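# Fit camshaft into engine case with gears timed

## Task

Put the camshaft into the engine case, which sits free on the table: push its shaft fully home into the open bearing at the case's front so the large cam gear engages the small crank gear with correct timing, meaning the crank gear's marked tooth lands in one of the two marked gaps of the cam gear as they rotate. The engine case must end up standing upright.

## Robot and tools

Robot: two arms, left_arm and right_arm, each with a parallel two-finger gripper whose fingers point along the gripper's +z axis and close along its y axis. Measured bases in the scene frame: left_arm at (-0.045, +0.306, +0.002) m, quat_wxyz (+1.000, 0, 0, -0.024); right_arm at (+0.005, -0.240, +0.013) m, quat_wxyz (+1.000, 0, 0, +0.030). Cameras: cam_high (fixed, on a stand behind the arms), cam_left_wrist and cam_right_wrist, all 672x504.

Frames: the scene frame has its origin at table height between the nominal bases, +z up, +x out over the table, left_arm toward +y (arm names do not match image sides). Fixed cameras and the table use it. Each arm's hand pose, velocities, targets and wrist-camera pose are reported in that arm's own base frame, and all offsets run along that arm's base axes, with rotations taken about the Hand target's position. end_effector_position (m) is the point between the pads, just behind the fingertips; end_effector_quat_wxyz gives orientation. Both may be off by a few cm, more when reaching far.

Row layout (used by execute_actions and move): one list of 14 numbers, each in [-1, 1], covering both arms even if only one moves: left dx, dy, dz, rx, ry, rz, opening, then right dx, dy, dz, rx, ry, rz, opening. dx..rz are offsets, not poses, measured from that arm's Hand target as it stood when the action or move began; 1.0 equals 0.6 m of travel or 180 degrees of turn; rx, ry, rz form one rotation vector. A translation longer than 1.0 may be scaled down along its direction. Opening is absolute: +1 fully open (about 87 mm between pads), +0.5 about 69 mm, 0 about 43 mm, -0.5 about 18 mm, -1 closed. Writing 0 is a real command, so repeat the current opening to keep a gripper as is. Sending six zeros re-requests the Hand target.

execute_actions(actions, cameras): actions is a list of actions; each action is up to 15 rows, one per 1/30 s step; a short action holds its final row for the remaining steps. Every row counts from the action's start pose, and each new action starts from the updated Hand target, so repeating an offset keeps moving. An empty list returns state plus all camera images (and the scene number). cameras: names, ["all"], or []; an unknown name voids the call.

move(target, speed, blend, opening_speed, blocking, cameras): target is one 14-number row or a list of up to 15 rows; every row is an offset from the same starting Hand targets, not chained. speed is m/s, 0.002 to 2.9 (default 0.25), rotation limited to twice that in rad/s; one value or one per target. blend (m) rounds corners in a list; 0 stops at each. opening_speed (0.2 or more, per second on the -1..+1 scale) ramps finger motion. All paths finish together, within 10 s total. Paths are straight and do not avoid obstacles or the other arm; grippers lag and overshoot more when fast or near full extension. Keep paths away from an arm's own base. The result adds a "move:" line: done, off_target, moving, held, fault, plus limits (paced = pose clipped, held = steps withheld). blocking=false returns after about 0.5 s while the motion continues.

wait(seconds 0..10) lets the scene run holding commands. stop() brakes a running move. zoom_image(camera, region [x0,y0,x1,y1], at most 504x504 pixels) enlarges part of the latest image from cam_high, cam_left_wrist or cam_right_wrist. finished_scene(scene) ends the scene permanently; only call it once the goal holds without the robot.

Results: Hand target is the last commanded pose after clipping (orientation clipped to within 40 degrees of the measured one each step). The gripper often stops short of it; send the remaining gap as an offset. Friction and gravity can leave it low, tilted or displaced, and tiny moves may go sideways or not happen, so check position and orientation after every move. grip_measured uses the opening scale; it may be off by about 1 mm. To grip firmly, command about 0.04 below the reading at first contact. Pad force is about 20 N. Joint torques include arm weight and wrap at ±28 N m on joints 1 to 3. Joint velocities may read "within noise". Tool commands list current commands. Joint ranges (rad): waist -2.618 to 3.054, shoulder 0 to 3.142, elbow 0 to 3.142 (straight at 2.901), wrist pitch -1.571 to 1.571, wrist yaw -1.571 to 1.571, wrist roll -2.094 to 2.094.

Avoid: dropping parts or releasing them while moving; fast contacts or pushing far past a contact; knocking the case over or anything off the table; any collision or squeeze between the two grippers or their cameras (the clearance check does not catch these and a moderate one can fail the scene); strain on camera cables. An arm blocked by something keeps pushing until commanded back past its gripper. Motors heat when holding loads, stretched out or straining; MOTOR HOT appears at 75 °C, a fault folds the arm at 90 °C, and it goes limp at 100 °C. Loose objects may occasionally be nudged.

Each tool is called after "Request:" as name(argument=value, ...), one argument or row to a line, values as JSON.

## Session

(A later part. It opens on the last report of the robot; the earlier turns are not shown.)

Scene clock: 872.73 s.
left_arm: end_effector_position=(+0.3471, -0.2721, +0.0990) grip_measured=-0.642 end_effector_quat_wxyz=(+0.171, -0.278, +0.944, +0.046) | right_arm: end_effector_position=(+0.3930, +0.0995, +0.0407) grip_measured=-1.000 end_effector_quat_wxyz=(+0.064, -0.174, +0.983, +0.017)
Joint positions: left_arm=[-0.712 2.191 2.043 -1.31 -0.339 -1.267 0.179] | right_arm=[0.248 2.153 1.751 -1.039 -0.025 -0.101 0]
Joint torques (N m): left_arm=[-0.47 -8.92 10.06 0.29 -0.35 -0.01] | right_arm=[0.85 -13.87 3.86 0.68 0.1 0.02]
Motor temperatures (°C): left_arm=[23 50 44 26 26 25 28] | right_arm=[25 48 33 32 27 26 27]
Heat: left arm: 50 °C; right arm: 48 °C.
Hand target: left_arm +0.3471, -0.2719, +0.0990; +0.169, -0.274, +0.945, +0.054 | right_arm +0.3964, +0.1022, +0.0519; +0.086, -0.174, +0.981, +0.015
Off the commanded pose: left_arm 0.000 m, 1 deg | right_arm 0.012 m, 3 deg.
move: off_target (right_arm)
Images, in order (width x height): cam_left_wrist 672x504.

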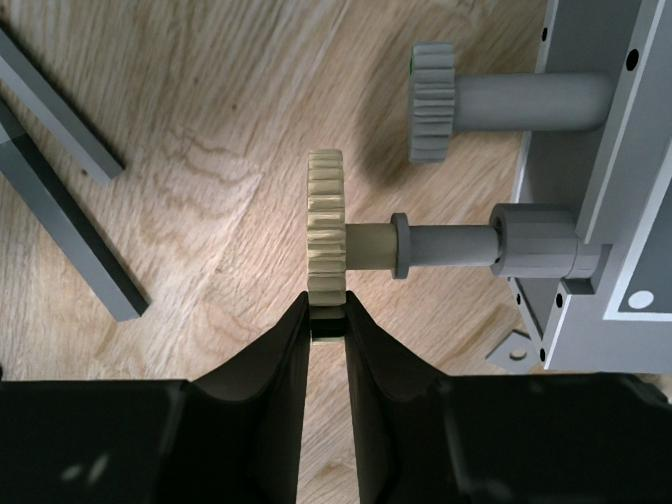

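Request:
move(
  target=[0.006, 0.001, -0.005, 0.004, 0.003, -0.003, -0.72, 0, 0, 0, 0, 0, 0, -1],
  speed=0.05,
  cameras=["cam_left_wrist"],
)

Request:
zoom_image(
  camera="cam_left_wrist",
  region=[380, 170, 640, 365],
)

Scene clock: 879.27 s.
left_arm: end_effector_position=(+0.3493, -0.2738, +0.0975) grip_measured=-0.642 end_effector_quat_wxyz=(+0.169, -0.271, +0.946, +0.050) | right_arm: end_effector_position=(+0.3930, +0.0995, +0.0407) grip_measured=-1.000 end_effector_quat_wxyz=(+0.064, -0.174, +0.983, +0.017)
Joint positions: left_arm=[-0.712 2.216 2.078 -1.327 -0.339 -1.251 0.179] | right_arm=[0.248 2.153 1.751 -1.039 -0.025 -0.101 0]
Joint torques (N m): left_arm=[0.03 -8.92 9.84 0.3 -0.37 -0.02] | right_arm=[0.85 -13.87 3.89 0.68 0.1 0.02]
Heat: left arm: 50 °C; right arm: 48 °C.
Hand target: left_arm +0.3507, -0.2713, +0.0961; +0.167, -0.268, +0.947, +0.061 | right_arm +0.3964, +0.1022, +0.0519; +0.086, -0.174, +0.981, +0.015
Off the commanded pose: left_arm 0.003 m, 1 deg | right_arm 0.012 m, 3 deg.
move: off_target (right_arm)
Images, in order (width x height): cam_left_wrist 672x504.

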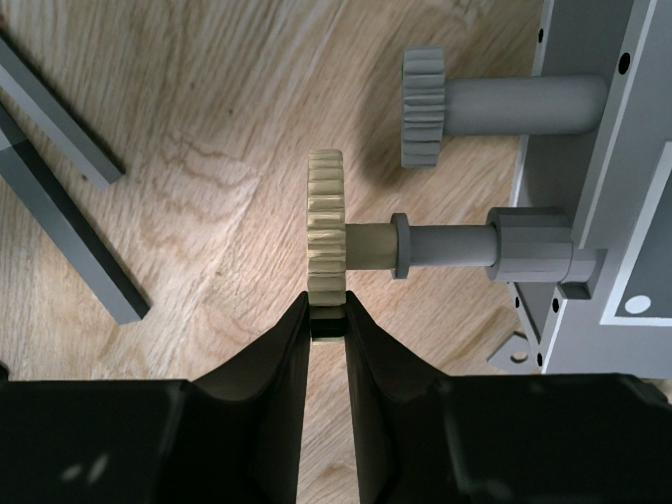

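Scaled by 1.938 from the camera's 672x504 image, which has a finer 960x720 frame.

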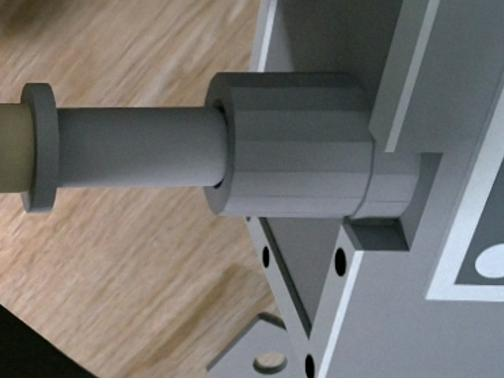

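Request:
move(
  target=[0.009, -0.0195, 0.001, 0, 0, 0, -0.72, 0, 0, 0, 0, 0, 0, -1],
  speed=0.05,
  cameras=["cam_left_wrist","cam_right_wrist"],
)

Request:
zoom_image(
  camera="cam_left_wrist",
  region=[380, 170, 640, 365],
)

Scene clock: 885.47 s.
left_arm: end_effector_position=(+0.3499, -0.2743, +0.0981) grip_measured=-0.642 end_effector_quat_wxyz=(+0.164, -0.269, +0.947, +0.058) | right_arm: end_effector_position=(+0.3930, +0.0995, +0.0407) grip_measured=-1.000 end_effector_quat_wxyz=(+0.064, -0.174, +0.983, +0.017)
Joint positions: left_arm=[-0.712 2.244 2.127 -1.365 -0.339 -1.25 0.179] | right_arm=[0.248 2.153 1.751 -1.039 -0.025 -0.101 0]
Joint torques (N m): left_arm=[-0.29 -10.8 6.89 0.55 -0.29 -0.09] | right_arm=[0.85 -13.86 3.88 0.67 0.1 0.01]
Heat: left arm: 50 °C; right arm: 48 °C.
Hand target: left_arm +0.3501, -0.2744, +0.0980; +0.165, -0.269, +0.947, +0.057 (not the last commanded pose) | right_arm +0.3964, +0.1022, +0.0519; +0.086, -0.174, +0.981, +0.015
Off the commanded pose: left_arm 0.011 m, 0 deg | right_arm 0.012 m, 3 deg.
move: held (left_arm; a check stopped the path), off_target (right_arm); limits=held
pose unreachable (left arm): on one or more control steps of this call, first in action 0 (counted from 0), this arm could not follow its commanded pose, so it was not sent that pose on those steps. It may still have moved: this result reports where it is.
cause: moving toward the commanded pose would bring a part of the arm too close to another arm (this arm's wrist (the part past joint 4) and the right arm's wrist (the part past joint 4), along the way the arms are being sent, or toward where that arm still pushes).
Images, in order (width x height): cam_left_wrist 672x504, cam_right_wrist 672x504.

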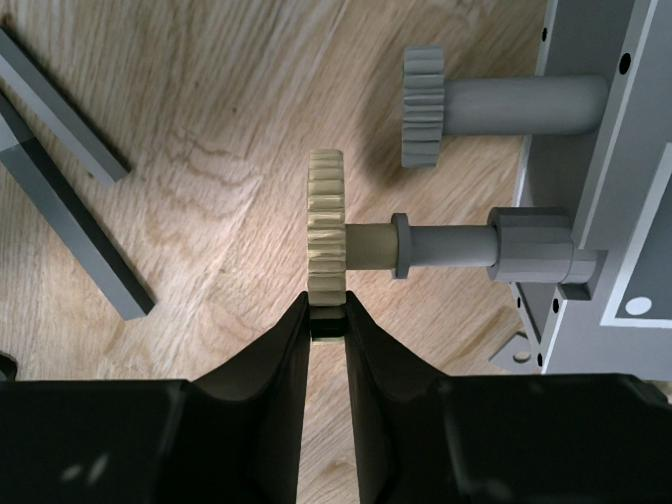

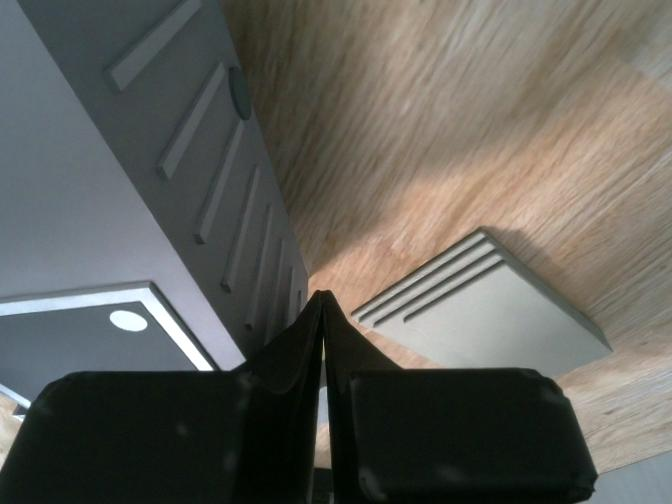

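Scaled by 1.938 from the camera's 672x504 image, which has a finer 960x720 frame.

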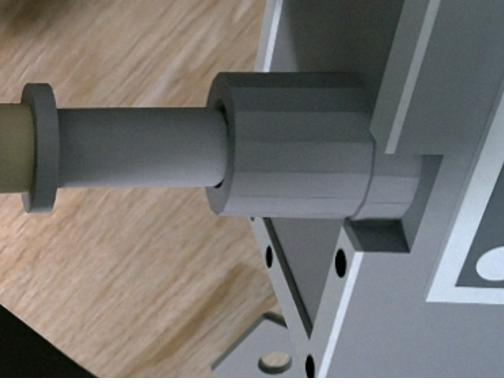

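Request:
move(
  target=[
    [0, 0, 0, 0, 0, 0, -0.72, 0.03, -0.056, 0.02, 0, 0, 0, -1],
    [0, 0, 0, 0, 0, 0, -0.72, 0.05, -0.1, 0.117, 0, 0, 0, -1],
    [0, 0, 0, 0, 0, 0, -0.72, 0.05, -0.1, 0.117, 0.3256, -0.0657, -0.3921, -1],
  ],
  speed=[0.08, 0.12, 0.5],
  blend=0.01,
  cameras=["cam_high", "cam_right_wrist"],
)

Scene clock: 942.70 s.
left_arm: end_effector_position=(+0.3499, -0.2743, +0.0981) grip_measured=-0.642 end_effector_quat_wxyz=(+0.164, -0.269, +0.947, +0.058) | right_arm: end_effector_position=(+0.4256, +0.0417, +0.1149) grip_measured=-1.000 end_effector_quat_wxyz=(+0.222, +0.464, +0.762, +0.393)
Joint positions: left_arm=[-0.712 2.244 2.127 -1.365 -0.339 -1.25 0.179] | right_arm=[-0.196 1.671 0.992 -0.088 -0.55 1.136 0]
Joint torques (N m): left_arm=[-0.28 -10.81 6.89 0.55 -0.29 -0.09] | right_arm=[0.61 -9.16 4.15 1.61 -0.06 -0.05]
Heat: left arm: 54 °C; right arm: 49 °C.
Hand target: left_arm +0.3501, -0.2744, +0.0980; +0.165, -0.269, +0.947, +0.057 | right_arm +0.4264, +0.0421, +0.1222; +0.238, +0.459, +0.759, +0.396
Off the commanded pose: left_arm 0.000 m, 0 deg | right_arm 0.007 m, 2 deg.
move: done
Images, in order (width x height): cam_high 672x504, cam_right_wrist 672x504.

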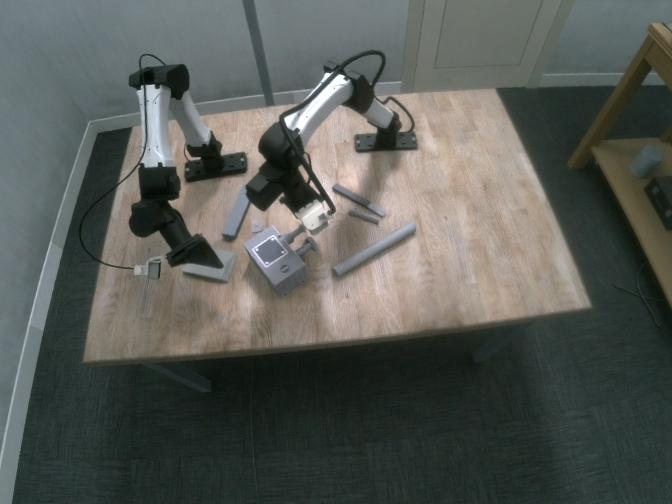

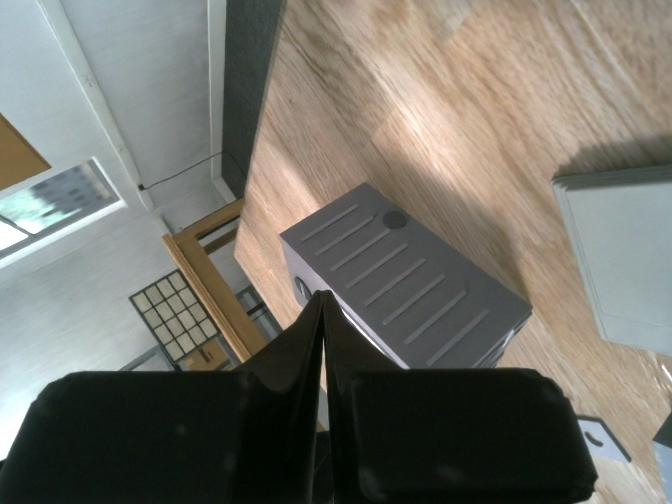

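Request:
move(
  target=[
    [0, 0, 0, 0, 0, 0, -0.72, 0, 0.01, -0.107, 0, 0, 0, -1],
    [0, 0, 0, 0, 0, 0, -0.72, -0.044, 0.079, -0.107, 0, 0, 0, -1],
  ],
  speed=0.08,
  blend=0.01,
  cameras=["cam_high", "cam_right_wrist"],
)

Scene clock: 952.47 s.
left_arm: end_effector_position=(+0.3499, -0.2743, +0.0981) grip_measured=-0.642 end_effector_quat_wxyz=(+0.164, -0.269, +0.947, +0.058) | right_arm: end_effector_position=(+0.3981, +0.0893, +0.0500) grip_measured=-1.000 end_effector_quat_wxyz=(+0.222, +0.464, +0.763, +0.391)
Joint positions: left_arm=[-0.712 2.244 2.127 -1.365 -0.339 -1.25 0.179] | right_arm=[-0.055 1.706 0.711 0.276 -0.443 1.242 0]
Joint torques (N m): left_arm=[-0.28 -10.81 6.87 0.55 -0.29 -0.09] | right_arm=[0.66 -8.57 3.54 1.69 0.02 -0.08]
Motor temperatures (°C): left_arm=[23 55 40 25 26 25 28] | right_arm=[25 48 33 33 27 26 27]
Heat: left arm: 55 °C; right arm: 48 °C.
Hand target: left_arm +0.3501, -0.2744, +0.0980; +0.165, -0.269, +0.947, +0.057 | right_arm +0.4000, +0.0896, +0.0579; +0.238, +0.459, +0.759, +0.396
Off the commanded pose: left_arm 0.000 m, 0 deg | right_arm 0.008 m, 2 deg.
move: done
Images, in order (width x height): cam_high 672x504, cam_right_wrist 672x504.

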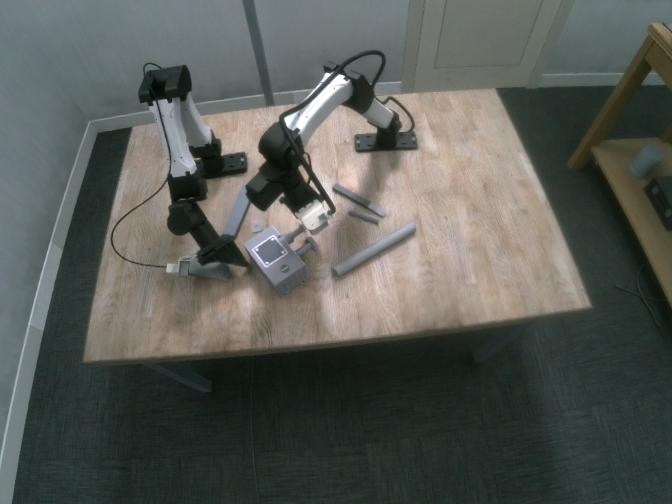

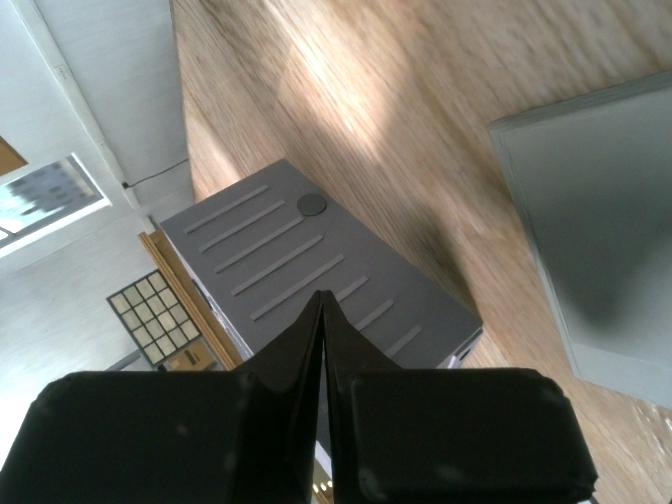

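Request:
move(
  target=[0, 0, 0, 0, 0, 0, -0.72, -0.012, 0.022, 0, 0, 0, 0, -1],
  speed=0.05,
  cameras=["cam_left_wrist", "cam_right_wrist"],
)

Scene clock: 965.83 s.
left_arm: end_effector_position=(+0.3499, -0.2743, +0.0981) grip_measured=-0.642 end_effector_quat_wxyz=(+0.164, -0.269, +0.947, +0.058) | right_arm: end_effector_position=(+0.3911, +0.1017, +0.0498) grip_measured=-1.000 end_effector_quat_wxyz=(+0.222, +0.465, +0.763, +0.390)
Joint positions: left_arm=[-0.712 2.244 2.127 -1.365 -0.339 -1.25 0.179] | right_arm=[-0.011 1.681 0.678 0.295 -0.408 1.272 0]
Joint torques (N m): left_arm=[-0.28 -10.81 6.87 0.55 -0.29 -0.09] | right_arm=[0.83 -8.36 3.52 1.7 0.03 -0.08]
Motor temperatures (°C): left_arm=[23 55 40 25 26 25 28] | right_arm=[25 46 33 34 27 26 27]
Heat: left arm: 55 °C; right arm: 46 °C.
Hand target: left_arm +0.3501, -0.2744, +0.0980; +0.165, -0.269, +0.947, +0.057 | right_arm +0.3928, +0.1027, +0.0579; +0.238, +0.459, +0.759, +0.396
Off the commanded pose: left_arm 0.000 m, 0 deg | right_arm 0.008 m, 2 deg.
move: done
Images, in order (width x height): cam_left_wrist 672x504, cam_right_wrist 672x504.

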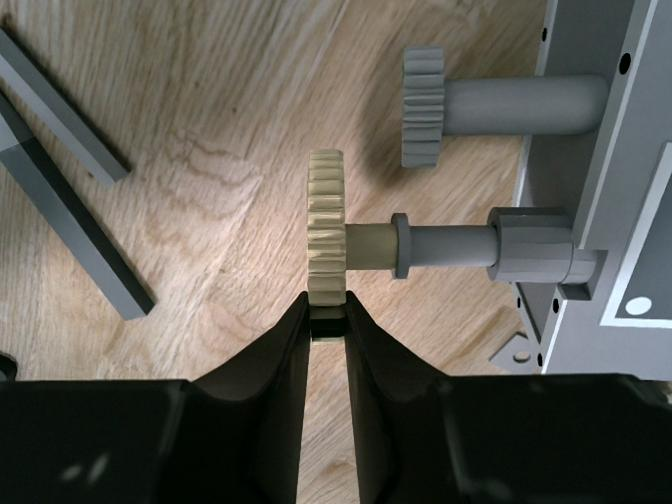

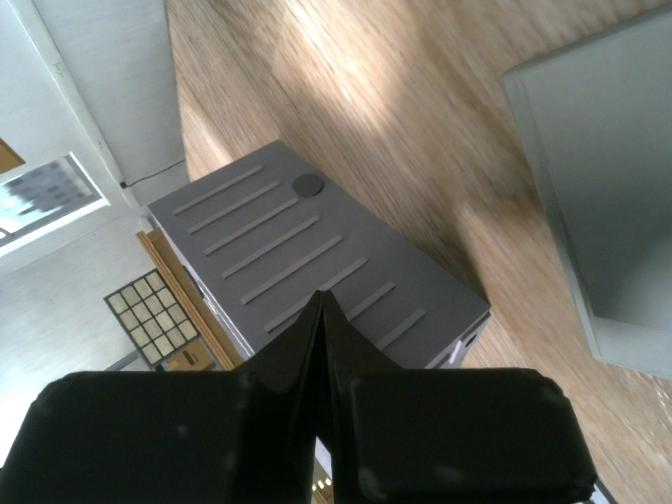

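Request:
move(
  target=[0.0093, -0.0195, 0.0015, 0, 0, 0, -0.72, -0.004, 0.007, 0, 0, 0, 0, -1],
  speed=0.05,
  cameras=["cam_left_wrist", "cam_right_wrist"],
)

Request:
zoom_image(
  camera="cam_left_wrist",
  region=[380, 170, 640, 365],
)

Scene clock: 972.90 s.
left_arm: end_effector_position=(+0.3499, -0.2756, +0.0995) grip_measured=-0.642 end_effector_quat_wxyz=(+0.157, -0.265, +0.949, +0.069) | right_arm: end_effector_position=(+0.3902, +0.1036, +0.0500) grip_measured=-1.000 end_effector_quat_wxyz=(+0.227, +0.466, +0.762, +0.388)
Joint positions: left_arm=[-0.715 2.289 2.21 -1.431 -0.339 -1.25 0.179] | right_arm=[0 1.672 0.667 0.305 -0.39 1.282 0]
Joint torques (N m): left_arm=[-1.24 -9.25 10.11 0.62 -0.3 -0.2] | right_arm=[1.17 -8.24 3.49 1.68 -0.03 -0.05]
Motor temperatures (°C): left_arm=[23 55 40 25 26 25 28] | right_arm=[25 45 33 35 27 26 27]
Heat: left arm: 55 °C; right arm: 45 °C.
Hand target: left_arm +0.3555, -0.2861, +0.0989; +0.165, -0.269, +0.947, +0.057 | right_arm +0.3903, +0.1069, +0.0579; +0.238, +0.459, +0.759, +0.396
Off the commanded pose: left_arm 0.012 m, 2 deg | right_arm 0.009 m, 2 deg.
move: off_target (left_arm)
Images, in order (width x height): cam_left_wrist 672x504, cam_right_wrist 672x504.

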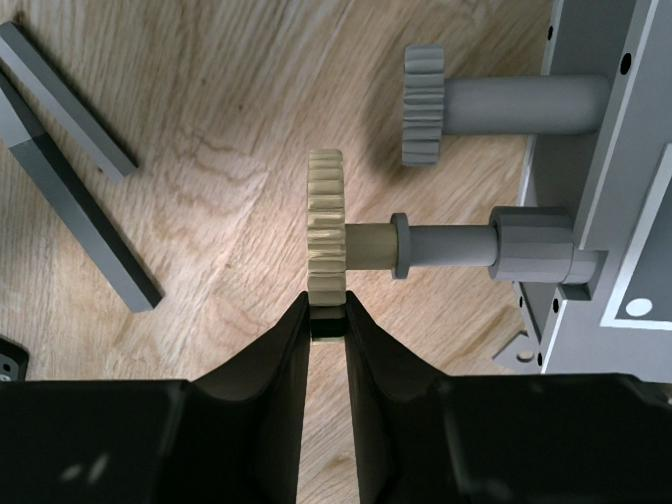

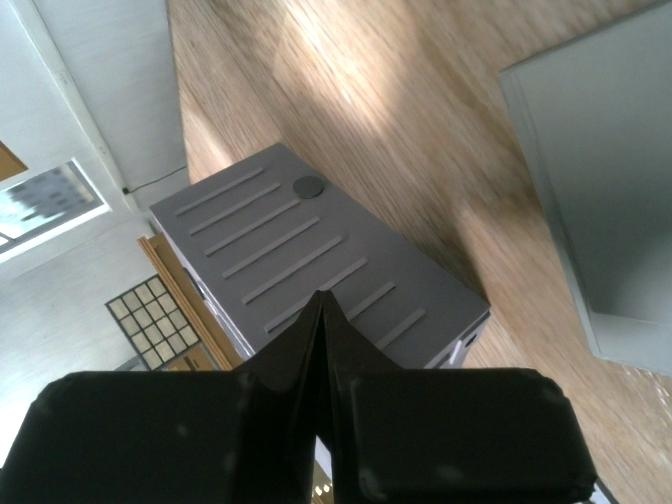

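Scaled by 1.938 from the camera's 672x504 image, which has a finer 960x720 frame.

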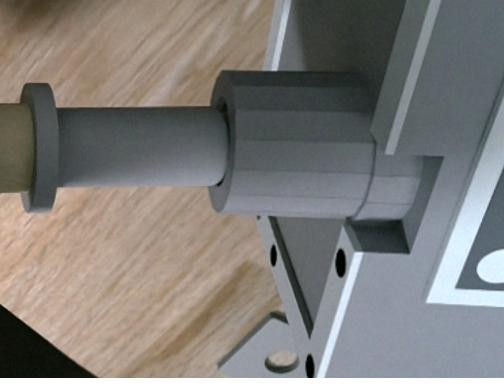

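Request:
move(
  target=[0.0, -0.003, -0.012, -0.012, -0.008, 0, -0.72, 0, 0, 0, 0, 0, 0, -1],
  speed=0.05,
  cameras=["cam_left_wrist"],
)

Request:
zoom_image(
  camera="cam_left_wrist",
  region=[380, 170, 640, 365],
)

Scene clock: 981.53 s.
left_arm: end_effector_position=(+0.3492, -0.2749, +0.0944) grip_measured=-0.641 end_effector_quat_wxyz=(+0.161, -0.266, +0.948, +0.063) | right_arm: end_effector_position=(+0.3902, +0.1038, +0.0500) grip_measured=-1.000 end_effector_quat_wxyz=(+0.227, +0.466, +0.762, +0.388)
Joint positions: left_arm=[-0.715 2.259 2.138 -1.375 -0.339 -1.25 0.179] | right_arm=[0 1.672 0.667 0.305 -0.39 1.282 0]
Joint torques (N m): left_arm=[-1.06 -11.3 5.05 1.24 -0.15 -0.2] | right_arm=[1.13 -8.23 3.49 1.68 -0.04 -0.05]
Motor temperatures (°C): left_arm=[23 55 41 26 26 25 28] | right_arm=[25 44 33 35 27 26 27]
Heat: left arm: 55 °C; right arm: 44 °C.
Hand target: left_arm +0.3555, -0.2879, +0.0917; +0.171, -0.272, +0.946, +0.036 | right_arm +0.3903, +0.1070, +0.0579; +0.238, +0.459, +0.759, +0.396
Off the commanded pose: left_arm 0.015 m, 3 deg | right_arm 0.008 m, 2 deg.
move: off_target (left_arm)
Images, in order (width x height): cam_left_wrist 672x504.

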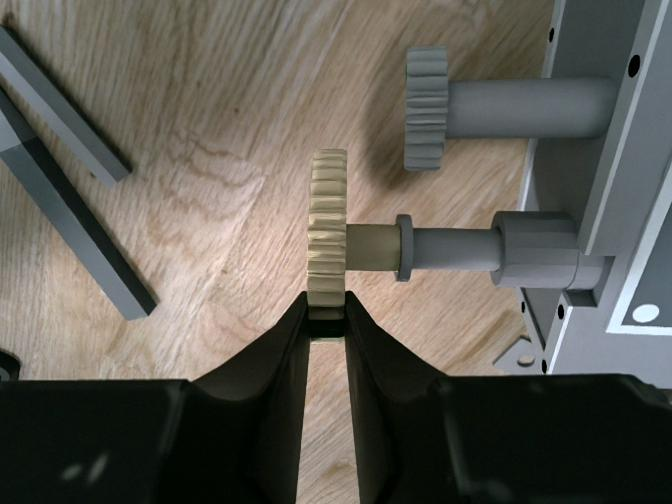

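Scaled by 1.938 from the camera's 672x504 image, which has a finer 960x720 frame.

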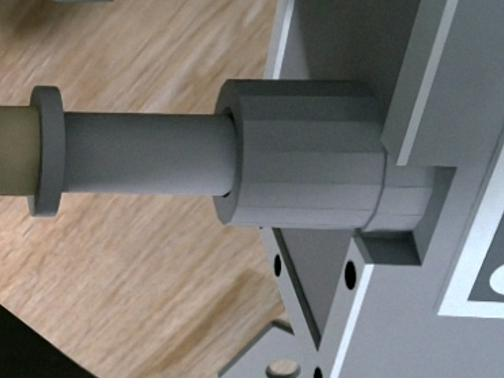

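Request:
move(
  target=[
    [0, 0, 0.01, 0, 0, 0, -0.61, 0, 0, 0, 0, 0, 0, -1],
    [0.002, -0.003, 0.01, 0, 0, 0.03, -0.61, 0, 0, 0, 0, 0, 0, -1],
    [0.004, -0.006, 0.01, 0, 0, -0.03, -0.61, 0, 0, 0, 0, 0, 0, -1],
    [0.006, -0.009, 0.01, 0, 0, 0.02, -0.61, 0, 0, 0, 0, 0, 0, -1],
    [0.006, -0.009, 0.01, 0, 0, -0.01, -0.61, 0, 0, 0, 0, 0, 0, -1],
  ],
  speed=0.08,
  blend=0.01,
  cameras=["cam_left_wrist", "cam_right_wrist"],
)

Request:
zoom_image(
  camera="cam_left_wrist",
  region=[300, 100, 672, 380],
)

Scene clock: 998.03 s.
left_arm: end_effector_position=(+0.3510, -0.2762, +0.1013) grip_measured=-0.609 end_effector_quat_wxyz=(+0.162, -0.258, +0.951, +0.062) | right_arm: end_effector_position=(+0.3902, +0.1038, +0.0500) grip_measured=-1.000 end_effector_quat_wxyz=(+0.227, +0.466, +0.762, +0.388)
Joint positions: left_arm=[-0.715 2.271 2.186 -1.404 -0.339 -1.23 0.195] | right_arm=[0 1.672 0.667 0.305 -0.39 1.282 0]
Joint torques (N m): left_arm=[-1.37 -10.13 7.13 1.22 -0.11 -0.1] | right_arm=[1.16 -8.23 3.48 1.68 -0.03 -0.04]
Heat: left arm: 53 °C; right arm: 43 °C.
Hand target: left_arm +0.3591, -0.2933, +0.0977; +0.172, -0.258, +0.950, +0.033 | right_arm +0.3903, +0.1070, +0.0579; +0.238, +0.459, +0.759, +0.396
Off the commanded pose: left_arm 0.019 m, 3 deg | right_arm 0.009 m, 2 deg.
move: off_target (left_arm); blend cut to 0 m at target 1
Images, in order (width x height): cam_left_wrist 672x504, cam_right_wrist 672x504.

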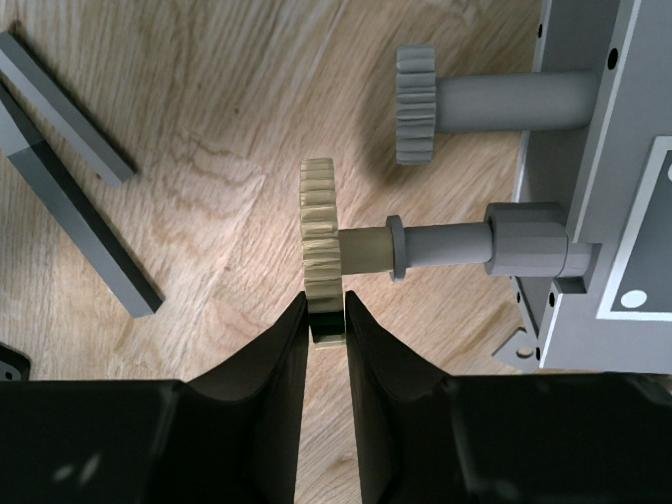

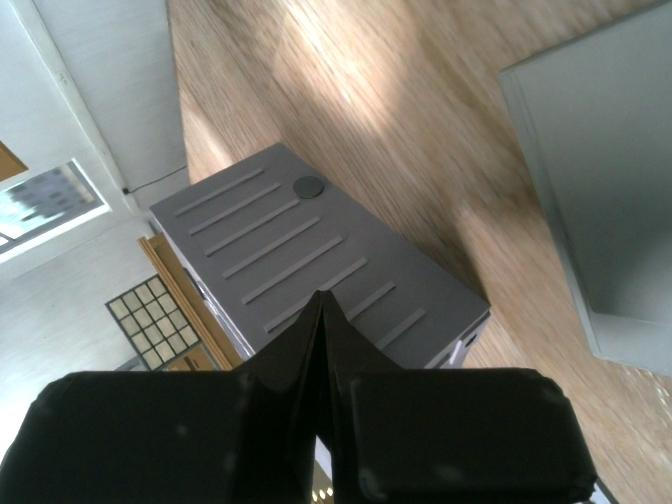

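Scaled by 1.355 from the camera's 672x504 image, which has a finer 960x720 frame.

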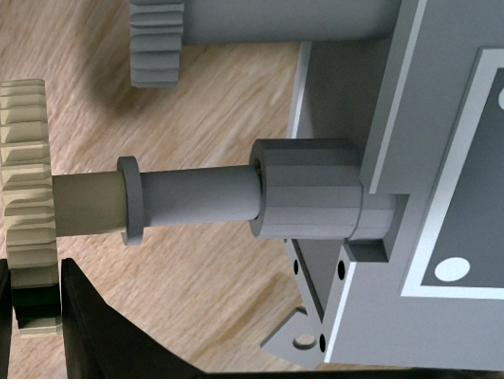

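Request:
move(
  target=[
    [-0.004, 0.006, -0.015, 0, 0, 0.0, -0.63, 0, 0, 0, 0, 0, 0, -1],
    [-0.002, 0.003, 0.01, 0, 0, -0.01, -0.63, 0, 0, 0, 0, 0, 0, -1],
    [0, 0, -0.02, 0, 0, 0.01, -0.63, 0, 0, 0, 0, 0, 0, -1],
    [0.002, -0.003, 0.01, 0, 0, -0.01, -0.63, 0, 0, 0, 0, 0, 0, -1],
    [0.003, -0.005, -0.02, 0, 0, 0.01, -0.63, 0, 0, 0, 0, 0, 0, -1],
    [0.003, -0.005, 0.0, 0, 0, 0.0, -0.63, 0, 0, 0, 0, 0, 0, -1],
  ],
  speed=0.08,
  blend=0.01,
  cameras=["cam_left_wrist", "cam_right_wrist"],
)

Request:
zoom_image(
  camera="cam_left_wrist",
  region=[300, 100, 672, 380],
)

Scene clock: 1011.47 s.
left_arm: end_effector_position=(+0.3513, -0.2753, +0.1002) grip_measured=-0.629 end_effector_quat_wxyz=(+0.163, -0.256, +0.951, +0.064) | right_arm: end_effector_position=(+0.3902, +0.1038, +0.0500) grip_measured=-1.000 end_effector_quat_wxyz=(+0.227, +0.466, +0.762, +0.388)
Joint positions: left_arm=[-0.714 2.271 2.181 -1.4 -0.343 -1.227 0.186] | right_arm=[0 1.672 0.667 0.305 -0.39 1.282 0]
Joint torques (N m): left_arm=[-1.65 -8.84 10.26 1.07 -0.07 -0.15] | right_arm=[1.13 -8.23 3.49 1.67 -0.03 -0.05]
Heat: left arm: 53 °C; right arm: 43 °C.
Hand target: left_arm +0.3610, -0.2963, +0.0977; +0.172, -0.258, +0.950, +0.033 | right_arm +0.3903, +0.1070, +0.0579; +0.238, +0.459, +0.759, +0.396
Off the commanded pose: left_arm 0.023 m, 4 deg | right_arm 0.009 m, 2 deg.
move: off_target (left_arm); blend cut to 0.0052 m at target 1, 0.0079 m at target 2, 0.0079 m at target 5
Images, in order (width x height): cam_left_wrist 672x504, cam_right_wrist 672x504.

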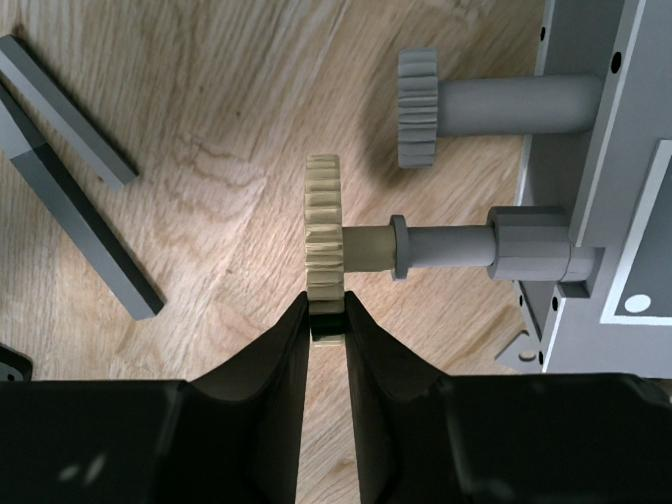

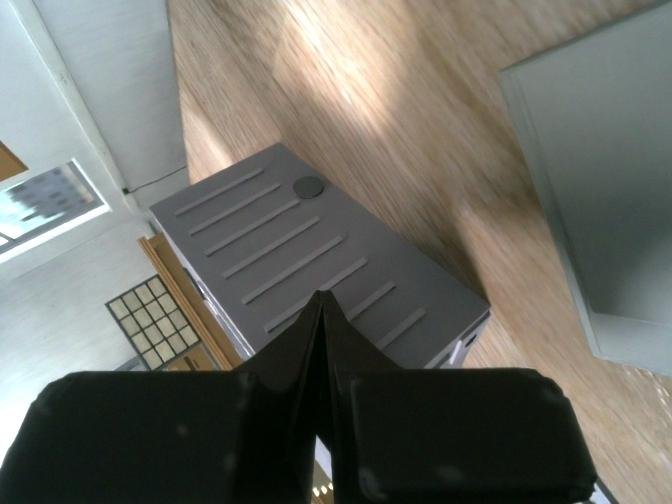

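Scaled by 1.355 from the camera's 672x504 image, which has a finer 960x720 frame.

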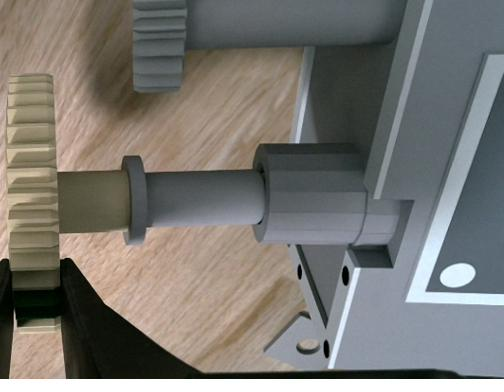

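Request:
move(
  target=[
    [-0.01, 0.014, -0.01, -0.012, -0.008, 0.0, -0.63, 0, 0, 0, 0, 0, 0, -1],
    [0.0, 0.0, -0.01, -0.02, -0.013, 0.0, -0.63, 0, 0, 0, 0, 0, 0, -1],
  ],
  speed=0.08,
  cameras=["cam_left_wrist"],
)

Request:
zoom_image(
  camera="cam_left_wrist",
  region=[300, 100, 672, 380],
)

Scene clock: 1020.77 s.
left_arm: end_effector_position=(+0.3504, -0.2745, +0.0891) grip_measured=-0.626 end_effector_quat_wxyz=(+0.174, -0.260, +0.949, +0.047) | right_arm: end_effector_position=(+0.3902, +0.1038, +0.0500) grip_measured=-1.000 end_effector_quat_wxyz=(+0.227, +0.466, +0.762, +0.388)
Joint positions: left_arm=[-0.714 2.205 2.025 -1.271 -0.343 -1.228 0.187] | right_arm=[0 1.672 0.667 0.305 -0.39 1.282 0]
Joint torques (N m): left_arm=[-0.85 -10.99 7.12 1.52 0.18 -0.1] | right_arm=[1.13 -8.24 3.49 1.68 -0.04 -0.05]
Heat: left arm: 52 °C; right arm: 43 °C.
Hand target: left_arm +0.3610, -0.2964, +0.0916; +0.183, -0.264, +0.947, -0.002 | right_arm +0.3903, +0.1070, +0.0579; +0.238, +0.459, +0.759, +0.396
Off the commanded pose: left_arm 0.024 m, 6 deg | right_arm 0.009 m, 2 deg.
move: off_target (left_arm)
Images, in order (width x height): cam_left_wrist 672x504.

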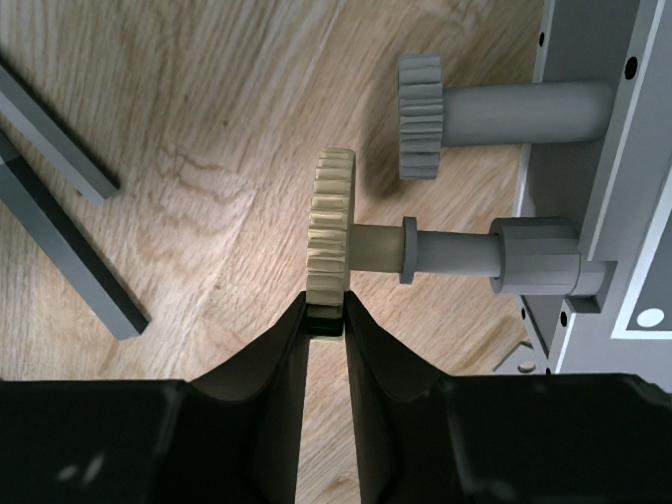

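Scaled by 1.355 from the camera's 672x504 image, which has a finer 960x720 frame.

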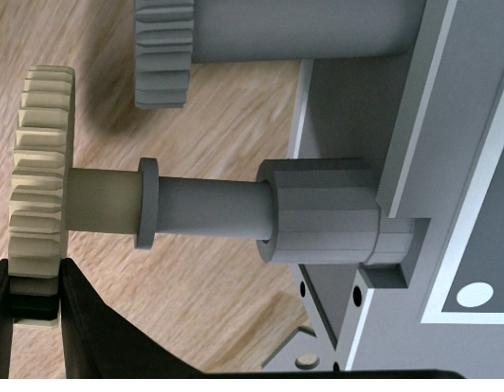

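Request:
move(
  target=[
    [-0.014, 0.028, 0.01, 0, 0, 0.0, -0.63, 0, 0, 0, 0, 0, 0, -1],
    [-0.014, 0.028, 0.01, 0, 0, 0.0, -0.72, 0, 0, 0, 0, 0, 0, -1],
  ],
  speed=0.08,
  cameras=["cam_left_wrist"],
)

Request:
zoom_image(
  camera="cam_left_wrist",
  region=[300, 100, 672, 380],
)

Scene clock: 1035.77 s.
left_arm: end_effector_position=(+0.3503, -0.2730, +0.0895) grip_measured=-0.634 end_effector_quat_wxyz=(+0.180, -0.262, +0.948, +0.025) | right_arm: end_effector_position=(+0.3902, +0.1038, +0.0500) grip_measured=-1.000 end_effector_quat_wxyz=(+0.227, +0.466, +0.762, +0.388)
Joint positions: left_arm=[-0.705 2.147 1.932 -1.189 -0.327 -1.217 0.183] | right_arm=[0 1.672 0.667 0.305 -0.39 1.282 0]
Joint torques (N m): left_arm=[-0.08 -12.51 5.83 1.1 0.04 -0.03] | right_arm=[1.14 -8.21 3.49 1.68 -0.05 -0.04]
Heat: left arm: 54 °C; right arm: 42 °C.
Hand target: left_arm +0.3525, -0.2796, +0.0978; +0.183, -0.263, +0.947, -0.002 | right_arm +0.3903, +0.1070, +0.0579; +0.238, +0.459, +0.759, +0.396
Off the commanded pose: left_arm 0.011 m, 3 deg | right_arm 0.009 m, 2 deg.
move: off_target (left_arm); target 2's new opening was sent with left_arm's hand 0.011 m and 3 deg from that target
Images, in order (width x height): cam_left_wrist 672x504.

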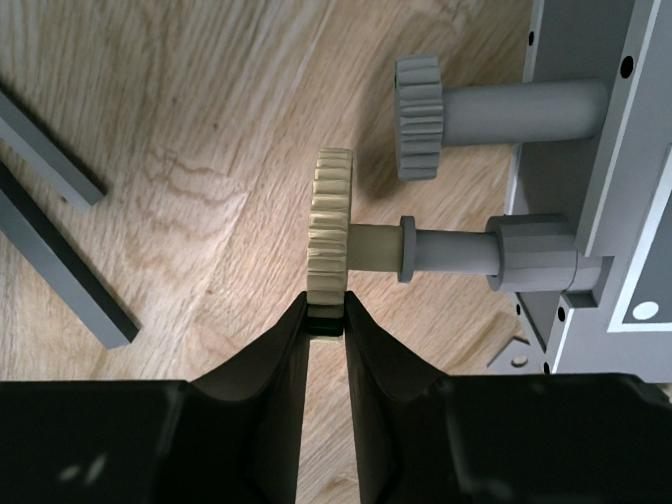

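Scaled by 1.355 from the camera's 672x504 image, which has a finer 960x720 frame.

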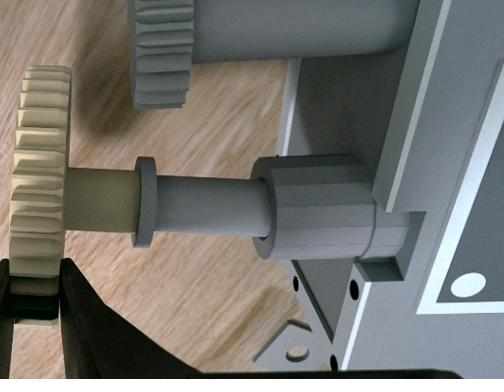

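Request:
move(
  target=[
    [0.0, 0.0, 0.02, 0.014, 0.0095, 0.0, -0.72, 0, 0, 0, 0, 0, 0, -1],
  ],
  speed=0.08,
  cameras=["cam_left_wrist"],
)

Request:
zoom_image(
  camera="cam_left_wrist",
  region=[300, 100, 672, 380],
)

Scene clock: 1041.60 s.
left_arm: end_effector_position=(+0.3508, -0.2753, +0.0959) grip_measured=-0.642 end_effector_quat_wxyz=(+0.171, -0.262, +0.949, +0.032) | right_arm: end_effector_position=(+0.3908, +0.1031, +0.0500) grip_measured=-1.000 end_effector_quat_wxyz=(+0.229, +0.467, +0.762, +0.387)
Joint positions: left_arm=[-0.705 2.183 2.017 -1.26 -0.319 -1.22 0.179] | right_arm=[0 1.672 0.667 0.306 -0.385 1.282 0]
Joint torques (N m): left_arm=[-0.64 -10.58 12.04 0.32 -0.23 -0.04] | right_arm=[1.17 -8.25 3.48 1.67 -0.09 -0.06]
Heat: left arm: 54 °C; right arm: 42 °C.
Hand target: left_arm +0.3525, -0.2796, +0.1097; +0.175, -0.259, +0.950, +0.023 | right_arm +0.3903, +0.1070, +0.0579; +0.238, +0.459, +0.759, +0.396
Off the commanded pose: left_arm 0.015 m, 1 deg | right_arm 0.009 m, 2 deg.
move: off_target (left_arm)
Images, in order (width x height): cam_left_wrist 672x504.

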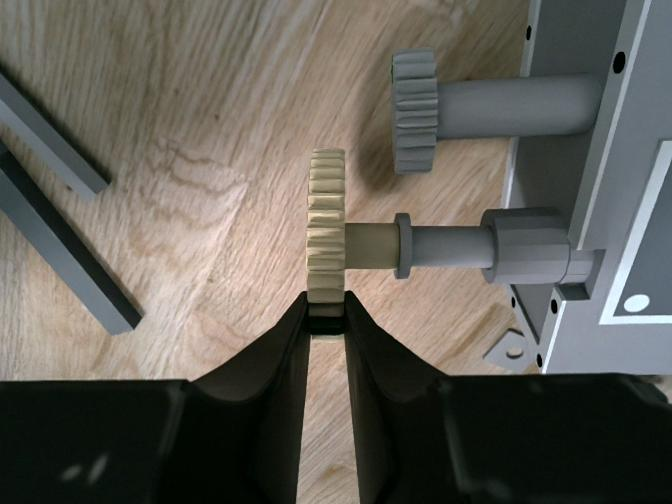

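Scaled by 1.355 from the camera's 672x504 image, which has a finer 960x720 frame.

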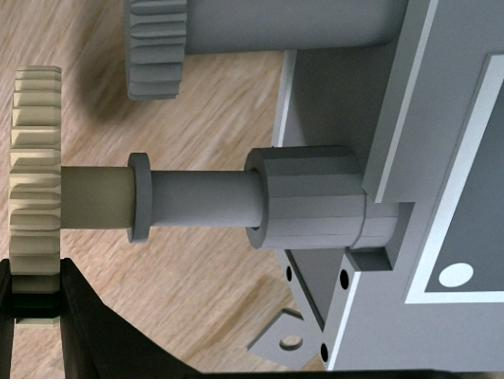

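Request:
move(
  target=[
    [0.007, -0.013, -0.006, 0.004, 0.003, 0.0, -0.69, 0, 0, 0, 0, 0, 0, -1],
  ],
  speed=0.08,
  cameras=["cam_left_wrist"],
)

Request:
zoom_image(
  camera="cam_left_wrist",
  region=[300, 100, 672, 380],
)

Scene clock: 1048.27 s.
left_arm: end_effector_position=(+0.3520, -0.2764, +0.0969) grip_measured=-0.641 end_effector_quat_wxyz=(+0.161, -0.261, +0.951, +0.046) | right_arm: end_effector_position=(+0.3914, +0.1024, +0.0499) grip_measured=-1.000 end_effector_quat_wxyz=(+0.230, +0.468, +0.761, +0.386)
Joint positions: left_arm=[-0.705 2.237 2.112 -1.337 -0.319 -1.225 0.18] | right_arm=[0 1.672 0.667 0.308 -0.381 1.282 0]
Joint torques (N m): left_arm=[-1.5 -10.17 11.62 0.58 -0.28 -0.08] | right_arm=[1.14 -8.21 3.49 1.65 -0.13 -0.06]
Motor temperatures (°C): left_arm=[23 56 41 28 26 25 27] | right_arm=[25 42 32 38 27 26 27]
Heat: left arm: 56 °C; right arm: 42 °C.
Hand target: left_arm +0.3568, -0.2874, +0.1061; +0.172, -0.258, +0.950, +0.030 | right_arm +0.3903, +0.1070, +0.0579; +0.238, +0.459, +0.759, +0.396
Off the commanded pose: left_arm 0.015 m, 2 deg | right_arm 0.009 m, 2 deg.
move: off_target (left_arm)
Images, in order (width x height): cam_left_wrist 672x504.

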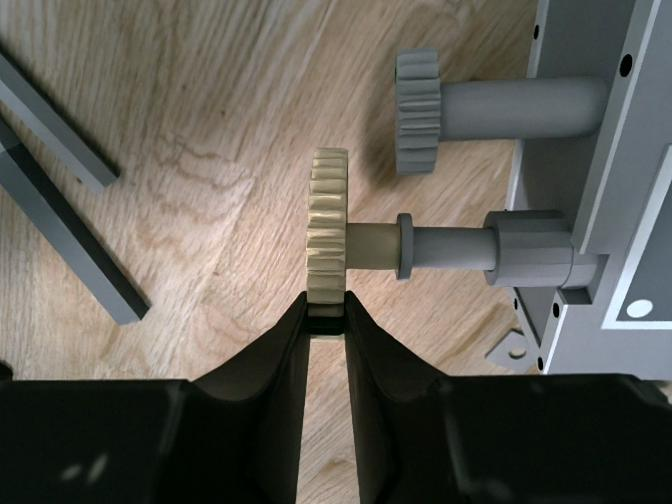

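Scaled by 1.355 from the camera's 672x504 image, which has a finer 960x720 frame.

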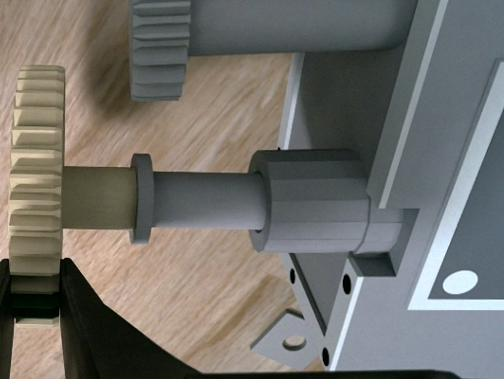

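Request:
move(
  target=[
    [0.0, 0.0, -0.004, 0, 0, 0.0, -0.63, 0, 0, 0, 0, 0, 0, -1],
    [0.002, -0.003, -0.004, 0, 0, 0.03, -0.63, 0, 0, 0, 0, 0, 0, -1],
    [0.004, -0.006, -0.004, 0, 0, -0.03, -0.63, 0, 0, 0, 0, 0, 0, -1],
    [0.006, -0.009, -0.004, 0, 0, 0.03, -0.63, 0, 0, 0, 0, 0, 0, -1],
    [0.006, -0.009, -0.004, 0, 0, -0.03, -0.63, 0, 0, 0, 0, 0, 0, -1],
    [0.006, -0.009, -0.004, 0, 0, 0, -0.63, 0, 0, 0, 0, 0, 0, -1],
  ],
  speed=0.1,
  blend=0.01,
  cameras=["cam_left_wrist"],
)

Request:
zoom_image(
  camera="cam_left_wrist",
  region=[300, 100, 672, 380],
)

Scene clock: 1061.67 s.
left_arm: end_effector_position=(+0.3528, -0.2765, +0.0943) grip_measured=-0.626 end_effector_quat_wxyz=(+0.155, -0.255, +0.952, +0.063) | right_arm: end_effector_position=(+0.3916, +0.1026, +0.0499) grip_measured=-1.000 end_effector_quat_wxyz=(+0.231, +0.468, +0.761, +0.385)
Joint positions: left_arm=[-0.708 2.289 2.189 -1.397 -0.328 -1.22 0.187] | right_arm=[0.002 1.672 0.667 0.309 -0.378 1.282 0]
Joint torques (N m): left_arm=[-1.57 -11.77 9.03 0.95 -0.17 -0.16] | right_arm=[1.01 -8.21 3.48 1.65 -0.17 -0.05]
Motor temperatures (°C): left_arm=[23 55 42 27 26 25 27] | right_arm=[25 42 32 38 27 26 27]
Heat: left arm: 55 °C; right arm: 42 °C.
Hand target: left_arm +0.3604, -0.2927, +0.1037; +0.172, -0.258, +0.950, +0.030 | right_arm +0.3903, +0.1070, +0.0580; +0.238, +0.459, +0.759, +0.396
Off the commanded pose: left_arm 0.020 m, 4 deg | right_arm 0.009 m, 2 deg.
move: off_target (left_arm); blend cut to 0 m at target 1
Images, in order (width x height): cam_left_wrist 672x504.

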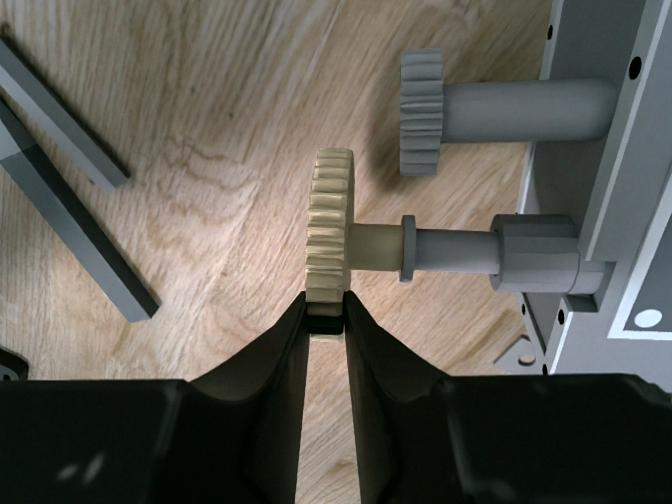

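Scaled by 1.355 from the camera's 672x504 image, which has a finer 960x720 frame.

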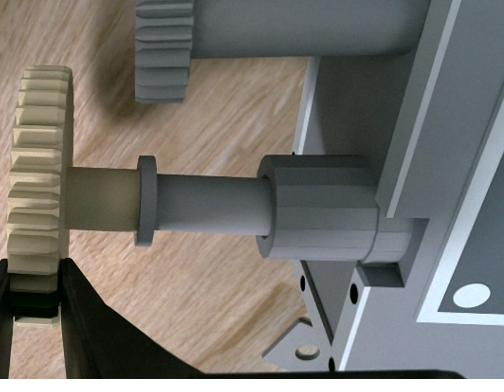

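Request:
move(
  target=[
    [-0.0127, 0.027, -0.005, 0, 0, 0.0, -0.5, 0, 0, 0, 0, 0, 0, -1],
    [-0.0047, 0.032, -0.028, 0, 0, 0, -0.5, 0, 0, 0, 0, 0, 0, -1],
  ],
  speed=0.08,
  cameras=["cam_left_wrist"],
)

Request:
zoom_image(
  camera="cam_left_wrist",
  region=[240, 100, 612, 380],
)

Scene clock: 1080.30 s.
left_arm: end_effector_position=(+0.3558, -0.2752, +0.0773) grip_measured=-0.500 end_effector_quat_wxyz=(+0.166, -0.255, +0.951, +0.043) | right_arm: end_effector_position=(+0.3916, +0.1027, +0.0500) grip_measured=-1.000 end_effector_quat_wxyz=(+0.231, +0.468, +0.761, +0.386)
Joint positions: left_arm=[-0.7 2.226 2.014 -1.234 -0.324 -1.204 0.25] | right_arm=[0.002 1.672 0.667 0.309 -0.378 1.283 0]
Joint torques (N m): left_arm=[0.51 -13.31 5.61 0.77 -0.19 -0.04] | right_arm=[0.99 -8.23 3.49 1.65 -0.17 -0.06]
Motor temperatures (°C): left_arm=[23 60 42 27 26 25 27] | right_arm=[25 41 32 38 27 26 27]
Heat: left arm: 60 °C; right arm: 41 °C.
Hand target: left_arm +0.3575, -0.2736, +0.0869; +0.172, -0.258, +0.950, +0.030 | right_arm +0.3903, +0.1070, +0.0580; +0.238, +0.459, +0.759, +0.396
Off the commanded pose: left_arm 0.010 m, 2 deg | right_arm 0.009 m, 2 deg.
move: done
Images, in order (width x height): cam_left_wrist 672x504.

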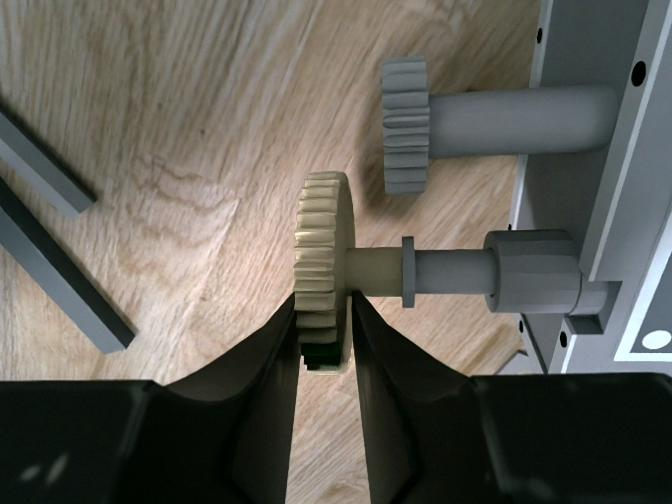

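Scaled by 1.355 from the camera's 672x504 image, which has a finer 960x720 frame.

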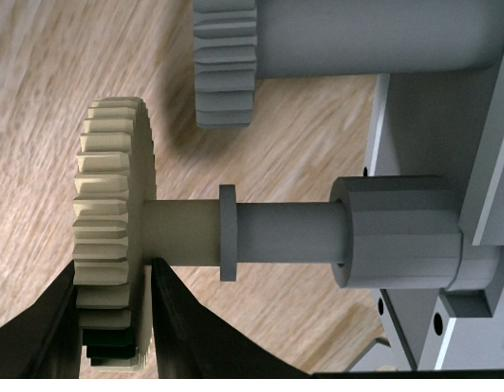

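Request:
move(
  target=[0, 0, 0, 0, 0, 0, -0.72, 0, 0, 0, 0, 0, 0, -1],
  opening_speed=0.4,
  cameras=["cam_left_wrist"],
)

Request:
zoom_image(
  camera="cam_left_wrist",
  region=[240, 100, 612, 380],
)

Scene clock: 1087.10 s.
left_arm: end_effector_position=(+0.3552, -0.2762, +0.0790) grip_measured=-0.588 end_effector_quat_wxyz=(+0.165, -0.257, +0.951, +0.040) | right_arm: end_effector_position=(+0.3916, +0.1027, +0.0500) grip_measured=-1.000 end_effector_quat_wxyz=(+0.231, +0.468, +0.761, +0.386)
Joint positions: left_arm=[-0.7 2.221 2.014 -1.235 -0.317 -1.207 0.206] | right_arm=[0.002 1.672 0.667 0.309 -0.378 1.283 0]
Joint torques (N m): left_arm=[0.51 -12.97 5.61 0.78 -0.26 0] | right_arm=[0.98 -8.21 3.48 1.65 -0.16 -0.06]
Motor temperatures (°C): left_arm=[23 59 42 27 26 25 27] | right_arm=[25 41 32 38 27 26 27]
Heat: left arm: 59 °C; right arm: 41 °C.
Hand target: left_arm +0.3575, -0.2736, +0.0869; +0.172, -0.258, +0.950, +0.030 | right_arm +0.3903, +0.1070, +0.0580; +0.238, +0.459, +0.759, +0.396
Off the commanded pose: left_arm 0.009 m, 1 deg | right_arm 0.009 m, 2 deg.
move: done
Images, in order (width x height): cam_left_wrist 672x504.

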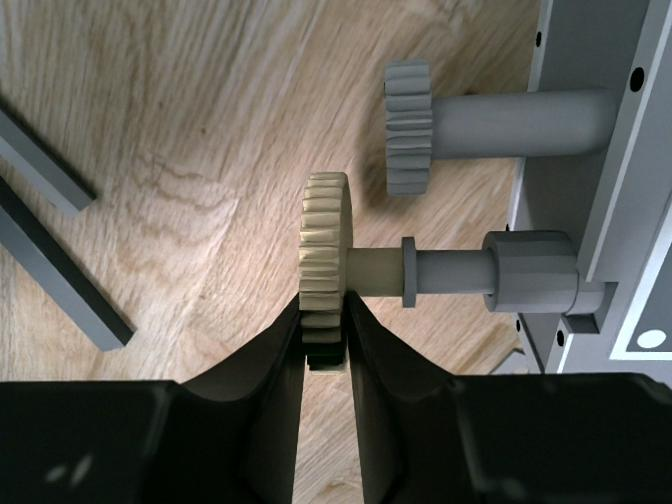

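Scaled by 1.355 from the camera's 672x504 image, which has a finer 960x720 frame.

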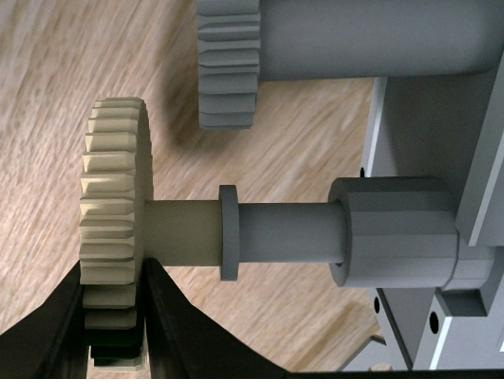

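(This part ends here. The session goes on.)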